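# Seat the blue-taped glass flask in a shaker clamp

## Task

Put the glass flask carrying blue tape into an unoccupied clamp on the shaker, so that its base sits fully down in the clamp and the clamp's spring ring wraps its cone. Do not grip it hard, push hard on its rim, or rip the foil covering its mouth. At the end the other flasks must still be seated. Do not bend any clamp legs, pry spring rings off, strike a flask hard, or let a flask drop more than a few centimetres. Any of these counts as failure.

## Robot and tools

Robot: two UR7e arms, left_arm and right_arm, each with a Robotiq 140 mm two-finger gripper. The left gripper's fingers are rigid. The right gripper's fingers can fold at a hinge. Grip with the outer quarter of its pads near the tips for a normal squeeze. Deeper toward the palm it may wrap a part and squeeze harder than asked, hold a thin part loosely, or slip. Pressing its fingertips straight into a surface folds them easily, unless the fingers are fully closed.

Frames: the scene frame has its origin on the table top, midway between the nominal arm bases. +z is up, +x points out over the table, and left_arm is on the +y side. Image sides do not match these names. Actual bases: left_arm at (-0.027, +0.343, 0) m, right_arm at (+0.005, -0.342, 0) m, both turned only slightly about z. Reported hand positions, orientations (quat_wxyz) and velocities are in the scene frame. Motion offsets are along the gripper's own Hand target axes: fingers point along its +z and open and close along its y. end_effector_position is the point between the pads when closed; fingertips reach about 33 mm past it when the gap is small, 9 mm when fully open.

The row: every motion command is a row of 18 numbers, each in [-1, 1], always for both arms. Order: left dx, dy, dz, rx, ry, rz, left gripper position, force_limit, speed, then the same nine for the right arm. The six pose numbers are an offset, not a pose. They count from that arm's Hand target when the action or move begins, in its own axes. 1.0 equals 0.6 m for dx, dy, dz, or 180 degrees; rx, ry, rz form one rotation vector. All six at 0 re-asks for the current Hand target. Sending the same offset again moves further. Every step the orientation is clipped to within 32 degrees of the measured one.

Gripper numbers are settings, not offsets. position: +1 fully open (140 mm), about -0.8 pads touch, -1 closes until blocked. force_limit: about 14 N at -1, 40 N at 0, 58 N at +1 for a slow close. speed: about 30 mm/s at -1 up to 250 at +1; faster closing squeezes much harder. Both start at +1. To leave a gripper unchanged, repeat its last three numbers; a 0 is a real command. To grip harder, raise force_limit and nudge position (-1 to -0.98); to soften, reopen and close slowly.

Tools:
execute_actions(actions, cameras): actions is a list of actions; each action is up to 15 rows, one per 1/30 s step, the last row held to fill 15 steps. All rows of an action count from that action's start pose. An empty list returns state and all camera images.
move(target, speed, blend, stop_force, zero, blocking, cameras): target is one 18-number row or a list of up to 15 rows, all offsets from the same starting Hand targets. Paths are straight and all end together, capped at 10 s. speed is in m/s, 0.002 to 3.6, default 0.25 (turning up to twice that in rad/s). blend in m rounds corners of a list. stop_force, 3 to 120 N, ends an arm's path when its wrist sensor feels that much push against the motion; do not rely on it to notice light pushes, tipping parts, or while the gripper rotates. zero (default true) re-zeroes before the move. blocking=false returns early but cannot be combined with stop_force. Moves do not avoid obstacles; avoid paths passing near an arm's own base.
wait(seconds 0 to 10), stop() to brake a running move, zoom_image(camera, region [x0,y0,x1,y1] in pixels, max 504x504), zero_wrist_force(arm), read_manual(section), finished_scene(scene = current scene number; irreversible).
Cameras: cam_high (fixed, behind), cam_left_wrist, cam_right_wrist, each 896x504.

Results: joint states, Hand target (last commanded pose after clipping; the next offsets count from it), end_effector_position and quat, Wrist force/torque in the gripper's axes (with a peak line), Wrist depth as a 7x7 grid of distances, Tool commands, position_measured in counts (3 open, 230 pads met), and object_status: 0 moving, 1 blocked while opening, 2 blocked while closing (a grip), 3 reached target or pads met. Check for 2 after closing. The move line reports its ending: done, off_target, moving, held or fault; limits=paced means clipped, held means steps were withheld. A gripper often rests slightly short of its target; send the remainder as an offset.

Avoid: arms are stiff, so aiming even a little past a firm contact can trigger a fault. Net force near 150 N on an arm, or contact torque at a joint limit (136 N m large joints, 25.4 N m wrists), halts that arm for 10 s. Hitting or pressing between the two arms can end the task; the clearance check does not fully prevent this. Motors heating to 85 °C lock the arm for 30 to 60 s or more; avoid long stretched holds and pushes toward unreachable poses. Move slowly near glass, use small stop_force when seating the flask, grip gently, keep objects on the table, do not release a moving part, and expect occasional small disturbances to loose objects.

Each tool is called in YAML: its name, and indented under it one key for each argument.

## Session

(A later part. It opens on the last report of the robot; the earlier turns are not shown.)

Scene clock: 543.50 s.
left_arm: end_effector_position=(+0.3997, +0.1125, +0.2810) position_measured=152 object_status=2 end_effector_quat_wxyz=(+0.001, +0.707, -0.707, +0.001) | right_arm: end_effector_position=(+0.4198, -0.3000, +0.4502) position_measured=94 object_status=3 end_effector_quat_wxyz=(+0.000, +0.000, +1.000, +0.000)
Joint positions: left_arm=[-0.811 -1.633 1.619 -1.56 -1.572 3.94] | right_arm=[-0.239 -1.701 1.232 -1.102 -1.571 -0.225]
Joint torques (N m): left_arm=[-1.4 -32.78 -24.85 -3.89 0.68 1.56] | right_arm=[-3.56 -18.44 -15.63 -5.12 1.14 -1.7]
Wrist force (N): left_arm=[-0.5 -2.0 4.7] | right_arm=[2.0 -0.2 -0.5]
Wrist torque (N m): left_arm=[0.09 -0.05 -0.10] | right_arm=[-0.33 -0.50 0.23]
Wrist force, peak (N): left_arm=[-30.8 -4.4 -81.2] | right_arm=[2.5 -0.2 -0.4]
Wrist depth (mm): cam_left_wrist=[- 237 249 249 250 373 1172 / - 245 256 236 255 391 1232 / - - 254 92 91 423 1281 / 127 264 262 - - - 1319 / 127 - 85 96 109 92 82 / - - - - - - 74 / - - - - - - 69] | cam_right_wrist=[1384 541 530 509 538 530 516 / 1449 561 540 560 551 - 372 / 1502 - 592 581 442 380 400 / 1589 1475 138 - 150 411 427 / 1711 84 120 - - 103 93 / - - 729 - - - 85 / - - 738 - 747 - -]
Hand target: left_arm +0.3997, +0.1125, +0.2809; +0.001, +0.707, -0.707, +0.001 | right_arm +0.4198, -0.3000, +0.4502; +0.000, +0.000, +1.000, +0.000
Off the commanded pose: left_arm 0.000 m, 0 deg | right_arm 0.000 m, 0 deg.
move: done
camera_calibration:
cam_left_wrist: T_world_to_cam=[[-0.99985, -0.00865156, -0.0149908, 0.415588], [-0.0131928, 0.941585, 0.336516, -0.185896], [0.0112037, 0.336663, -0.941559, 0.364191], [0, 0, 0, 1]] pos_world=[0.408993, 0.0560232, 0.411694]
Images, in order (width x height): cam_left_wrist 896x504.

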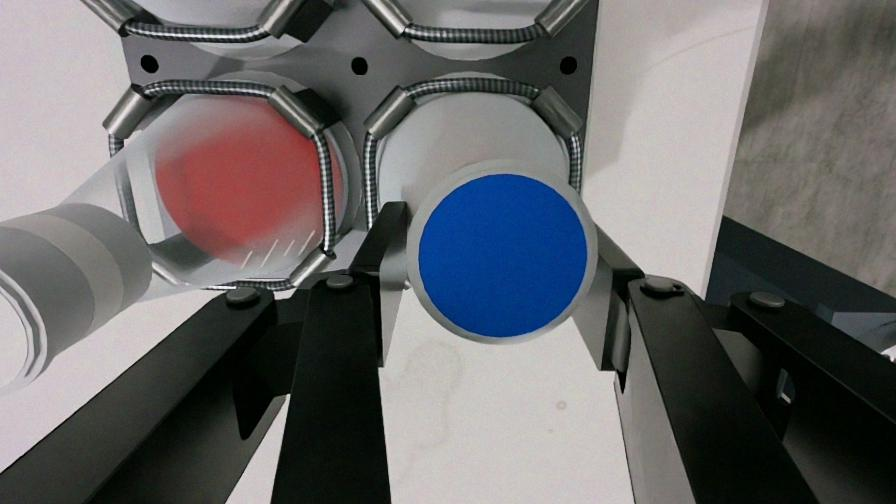

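wait:
  seconds: 0
  cameras: ["cam_high", "cam_left_wrist", "cam_right_wrist"]

zoom_image:
  camera: "cam_high"
  region: [450, 250, 560, 350]

zoom_image:
  camera: "cam_left_wrist"
  region: [350, 60, 610, 220]

Scene clock: 575.43 s.
left_arm: end_effector_position=(+0.3997, +0.1125, +0.2809) position_measured=152 object_status=2 end_effector_quat_wxyz=(+0.001, +0.707, -0.707, +0.001) | right_arm: end_effector_position=(+0.4198, -0.3000, +0.4502) position_measured=94 object_status=3 end_effector_quat_wxyz=(+0.000, +0.000, +1.000, +0.000)
Joint positions: left_arm=[-0.811 -1.633 1.62 -1.56 -1.572 3.94] | right_arm=[-0.239 -1.701 1.232 -1.102 -1.571 -0.225]
Joint torques (N m): left_arm=[7.77 -31.09 -15.51 -2.52 -0.15 1.48] | right_arm=[-2.96 -18.47 -15.8 -4.95 1.3 -1.69]
Wrist force (N): left_arm=[-0.4 -1.8 4.1] | right_arm=[2.2 -0.3 -0.4]
Wrist torque (N m): left_arm=[0.17 -0.01 -0.11] | right_arm=[-0.34 -0.53 0.23]
Wrist force, peak (N): left_arm=[-0.6 -1.7 4.8] | right_arm=[2.4 -0.2 -0.5]
Wrist depth (mm): cam_left_wrist=[- 252 250 250 251 - 1156 / - 245 247 238 257 392 1210 / - 255 255 91 92 1347 1274 / 127 264 261 - - 673 1300 / 128 - 85 96 109 92 82 / - - - - - - 74 / - - - 513 - - 69] | cam_right_wrist=[1369 545 533 528 524 - 401 / 1458 566 544 556 434 369 366 / 1530 592 608 - - 383 393 / 1589 1530 142 - 150 428 445 / 1676 84 119 - - 103 93 / - - - - - - 85 / - - - - - - -]
Hand target: left_arm +0.3997, +0.1125, +0.2809; +0.001, +0.707, -0.707, +0.001 | right_arm +0.4198, -0.3000, +0.4502; +0.000, +0.000, +1.000, +0.000
Tool commands: left_gripper/position=-1.0 left_gripper/force_limit=-0.05 left_gripper/speed=-1.0 right_gripper/position=+0.28 right_gripper/force_limit=-1.0 right_gripper/speed=-1.0
Off the commanded pose: left_arm 0.000 m, 0 deg | right_arm 0.000 m, 0 deg.
camera_calibration:
cam_left_wrist: T_world_to_cam=[[-0.999849, -0.00861897, -0.0150844, 0.415525], [-0.0131925, 0.941618, 0.336426, -0.185957], [0.0113041, 0.336574, -0.941589, 0.364135], [0, 0, 0, 1]] pos_world=[0.408893, 0.0561229, 0.411694]
cam_right_wrist: T_world_to_cam=[[0.0046927, 0.999902, -0.0132118, 0.314901], [0.93672, 0.000229452, 0.350079, -0.548722], [0.350047, -0.0140186, -0.936627, 0.41131], [0, 0, 0, 1]] pos_world=[0.368543, -0.308979, 0.5815]

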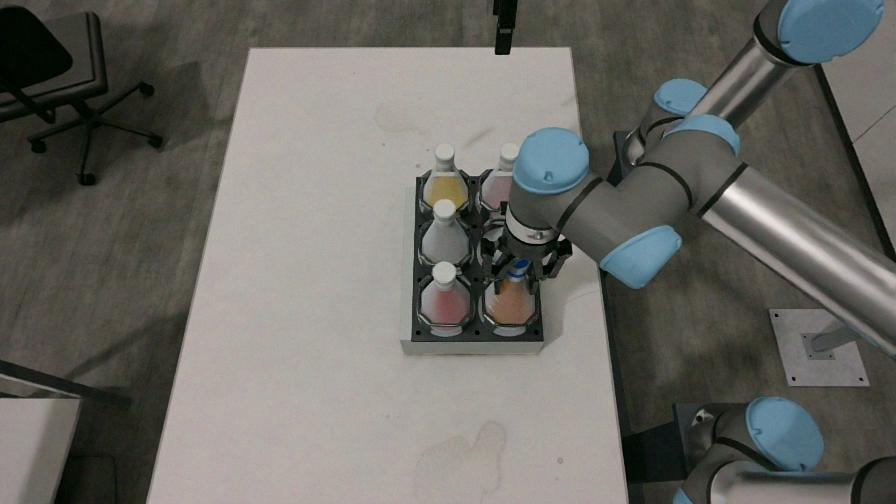

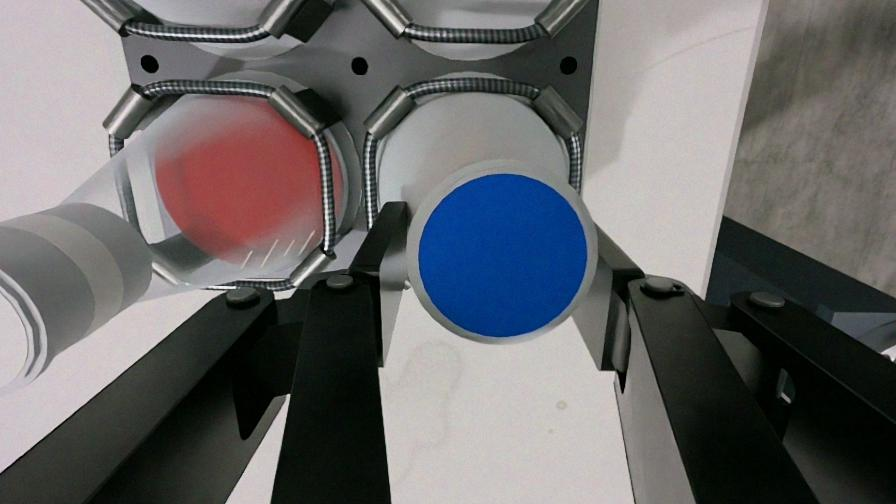

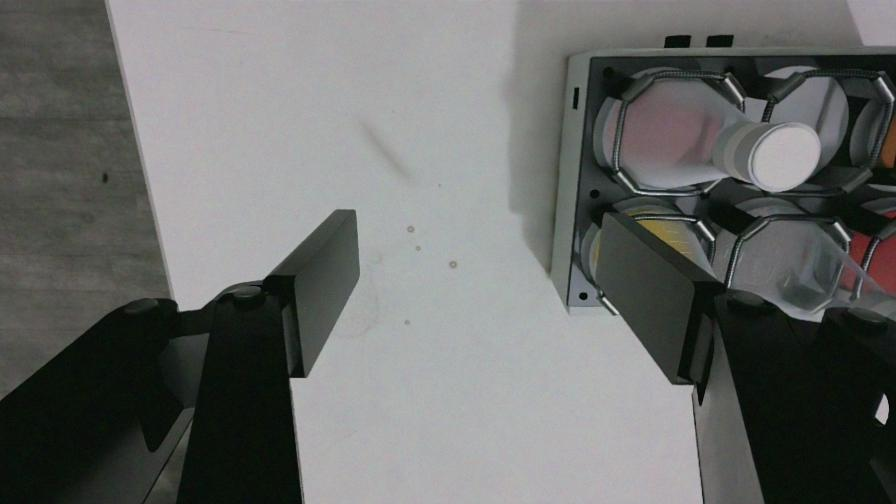

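Scaled by 4.582 from the camera's 896x504 image, which has a finer 1280x720 frame.

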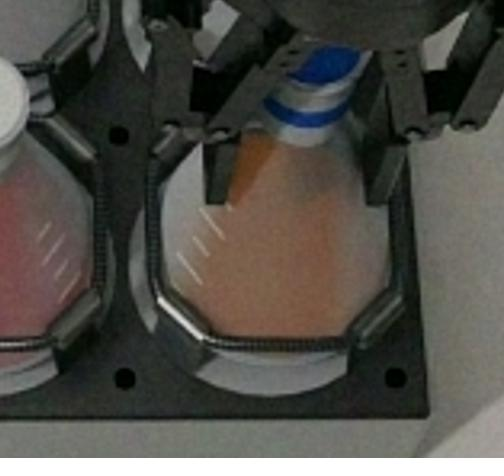

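Scaled by 1.938 from the camera's 896x504 image, which has a finer 1280x720 frame.

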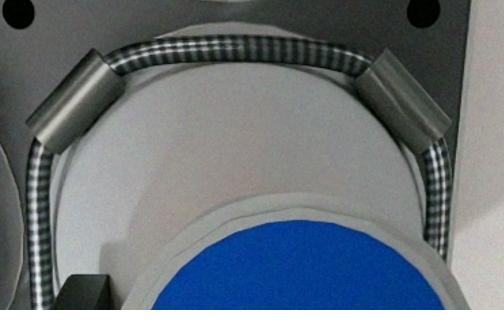

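move:
  target:
    - [0,0,0,0,0,0,0.28,-1,-1,0,0,0,0,0,0,0.28,-1,-1]
    - [0,0,-0.3,0,0,0,0.28,-1,-1,0,0,0,0,0,0,0.28,-1,-1]
  speed: [0.1,0.2]
  cameras: ["cam_left_wrist", "cam_high"]

zoom_image:
  camera: "cam_left_wrist"
  region: [290, 80, 610, 260]

zoom_image:
  camera: "cam_high"
  region: [410, 200, 570, 360]

Scene clock: 623.97 s.
left_arm: end_effector_position=(+0.3997, +0.1130, +0.4608) position_measured=94 object_status=3 end_effector_quat_wxyz=(+0.001, +0.707, -0.707, +0.001) | right_arm: end_effector_position=(+0.4198, -0.3000, +0.4502) position_measured=94 object_status=3 end_effector_quat_wxyz=(+0.000, +0.000, +1.000, +0.000)
Joint positions: left_arm=[-0.811 -1.525 1.034 -1.083 -1.572 3.94] | right_arm=[-0.239 -1.701 1.232 -1.102 -1.571 -0.225]
Joint torques (N m): left_arm=[6.96 -28.14 -34.58 -0.87 -1.53 1.04] | right_arm=[-3.03 -20.51 -15.6 -5.08 1.16 -1.54]
Wrist force (N): left_arm=[0.1 -0.2 -0.2] | right_arm=[2.1 -0.2 -0.6]
Wrist torque (N m): left_arm=[-0.03 0.04 -0.13] | right_arm=[-0.34 -0.51 0.23]
Wrist force, peak (N): left_arm=[-0.4 -1.7 4.5] | right_arm=[2.5 -0.1 -0.5]
Wrist depth (mm): cam_left_wrist=[- - - 415 - 1293 1319 / - - 414 413 - 1361 1397 / - 599 420 399 - 1428 1412 / - 624 126 - - 131 1468 / - 85 102 675 - 111 517 / - - - - - - 88 / - - - - - - -] | cam_right_wrist=[1392 521 534 545 - 510 - / 1458 538 561 556 432 349 380 / 1521 - 581 570 568 384 385 / 1632 635 138 617 151 433 441 / 1676 84 120 647 640 103 93 / - - 696 - - - 85 / - - 725 - - - -]
Hand target: left_arm +0.3996, +0.1130, +0.4609; +0.001, +0.707, -0.707, +0.001 | right_arm +0.4198, -0.3000, +0.4502; +0.000, +0.000, +1.000, +0.000
Off the commanded pose: left_arm 0.000 m, 0 deg | right_arm 0.000 m, 0 deg.
move: done
camera_calibration:
cam_left_wrist: T_world_to_cam=[[-0.99985, -0.00865156, -0.0149908, 0.418189], [-0.0131928, 0.941585, 0.336516, -0.246908], [0.0112037, 0.336663, -0.941559, 0.53341], [0, 0, 0, 1]] pos_world=[0.408893, 0.0565232, 0.591594]
Images, in order (width x height): cam_high 896x504, cam_left_wrist 896x504.

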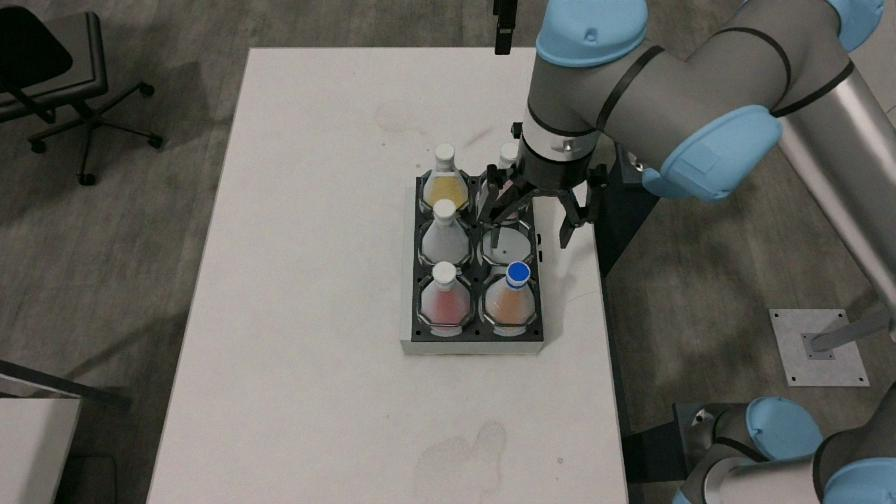

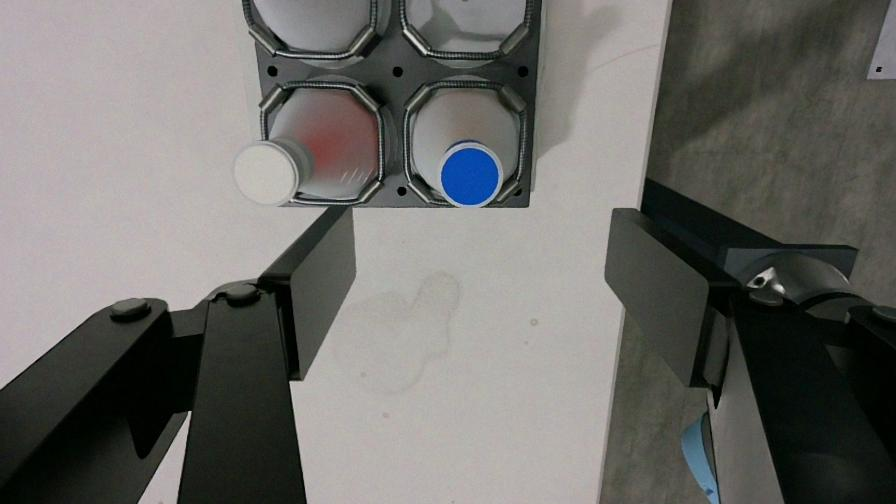

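Scaled by 1.575 from the camera's 896x504 image, which has a finer 1280x720 frame.

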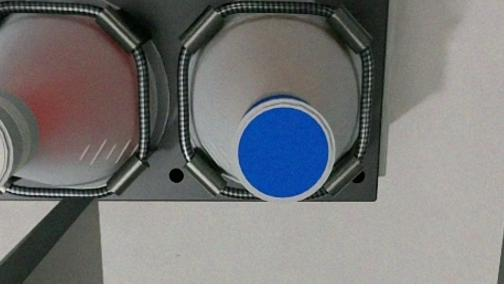

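Scaled by 3.150 from the camera's 896x504 image, which has a finer 1280x720 frame.

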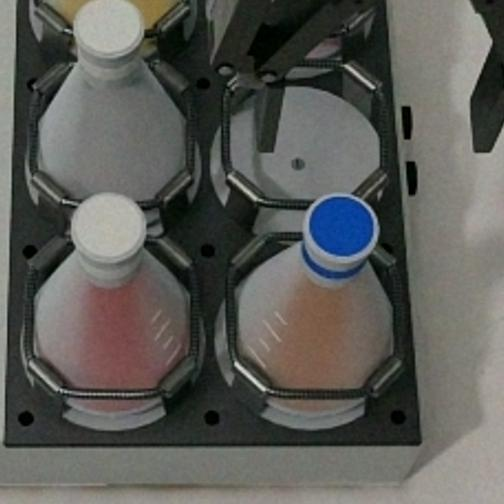

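zoom_image:
  camera: "cam_high"
  region: [410, 255, 550, 345]

zoom_image:
  camera: "cam_left_wrist"
  region: [220, 60, 540, 220]

Scaled by 3.600 from the camera's 896x504 image, which has a finer 1280x720 frame.

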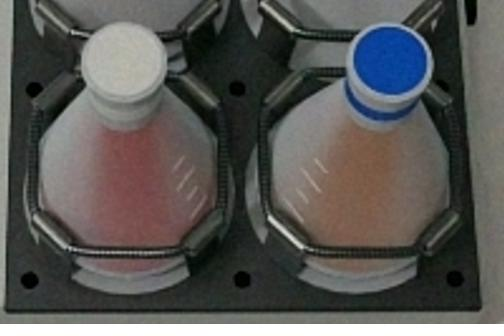

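Scaled by 1.575 from the camera's 896x504 image, which has a finer 1280x720 frame.

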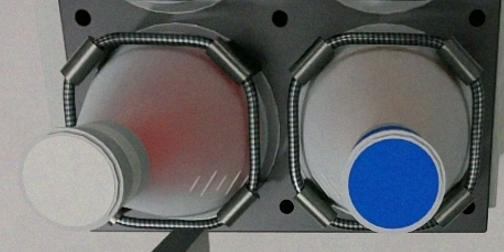

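finished_scene:
  scene: 2

The scene is finished: the task was done.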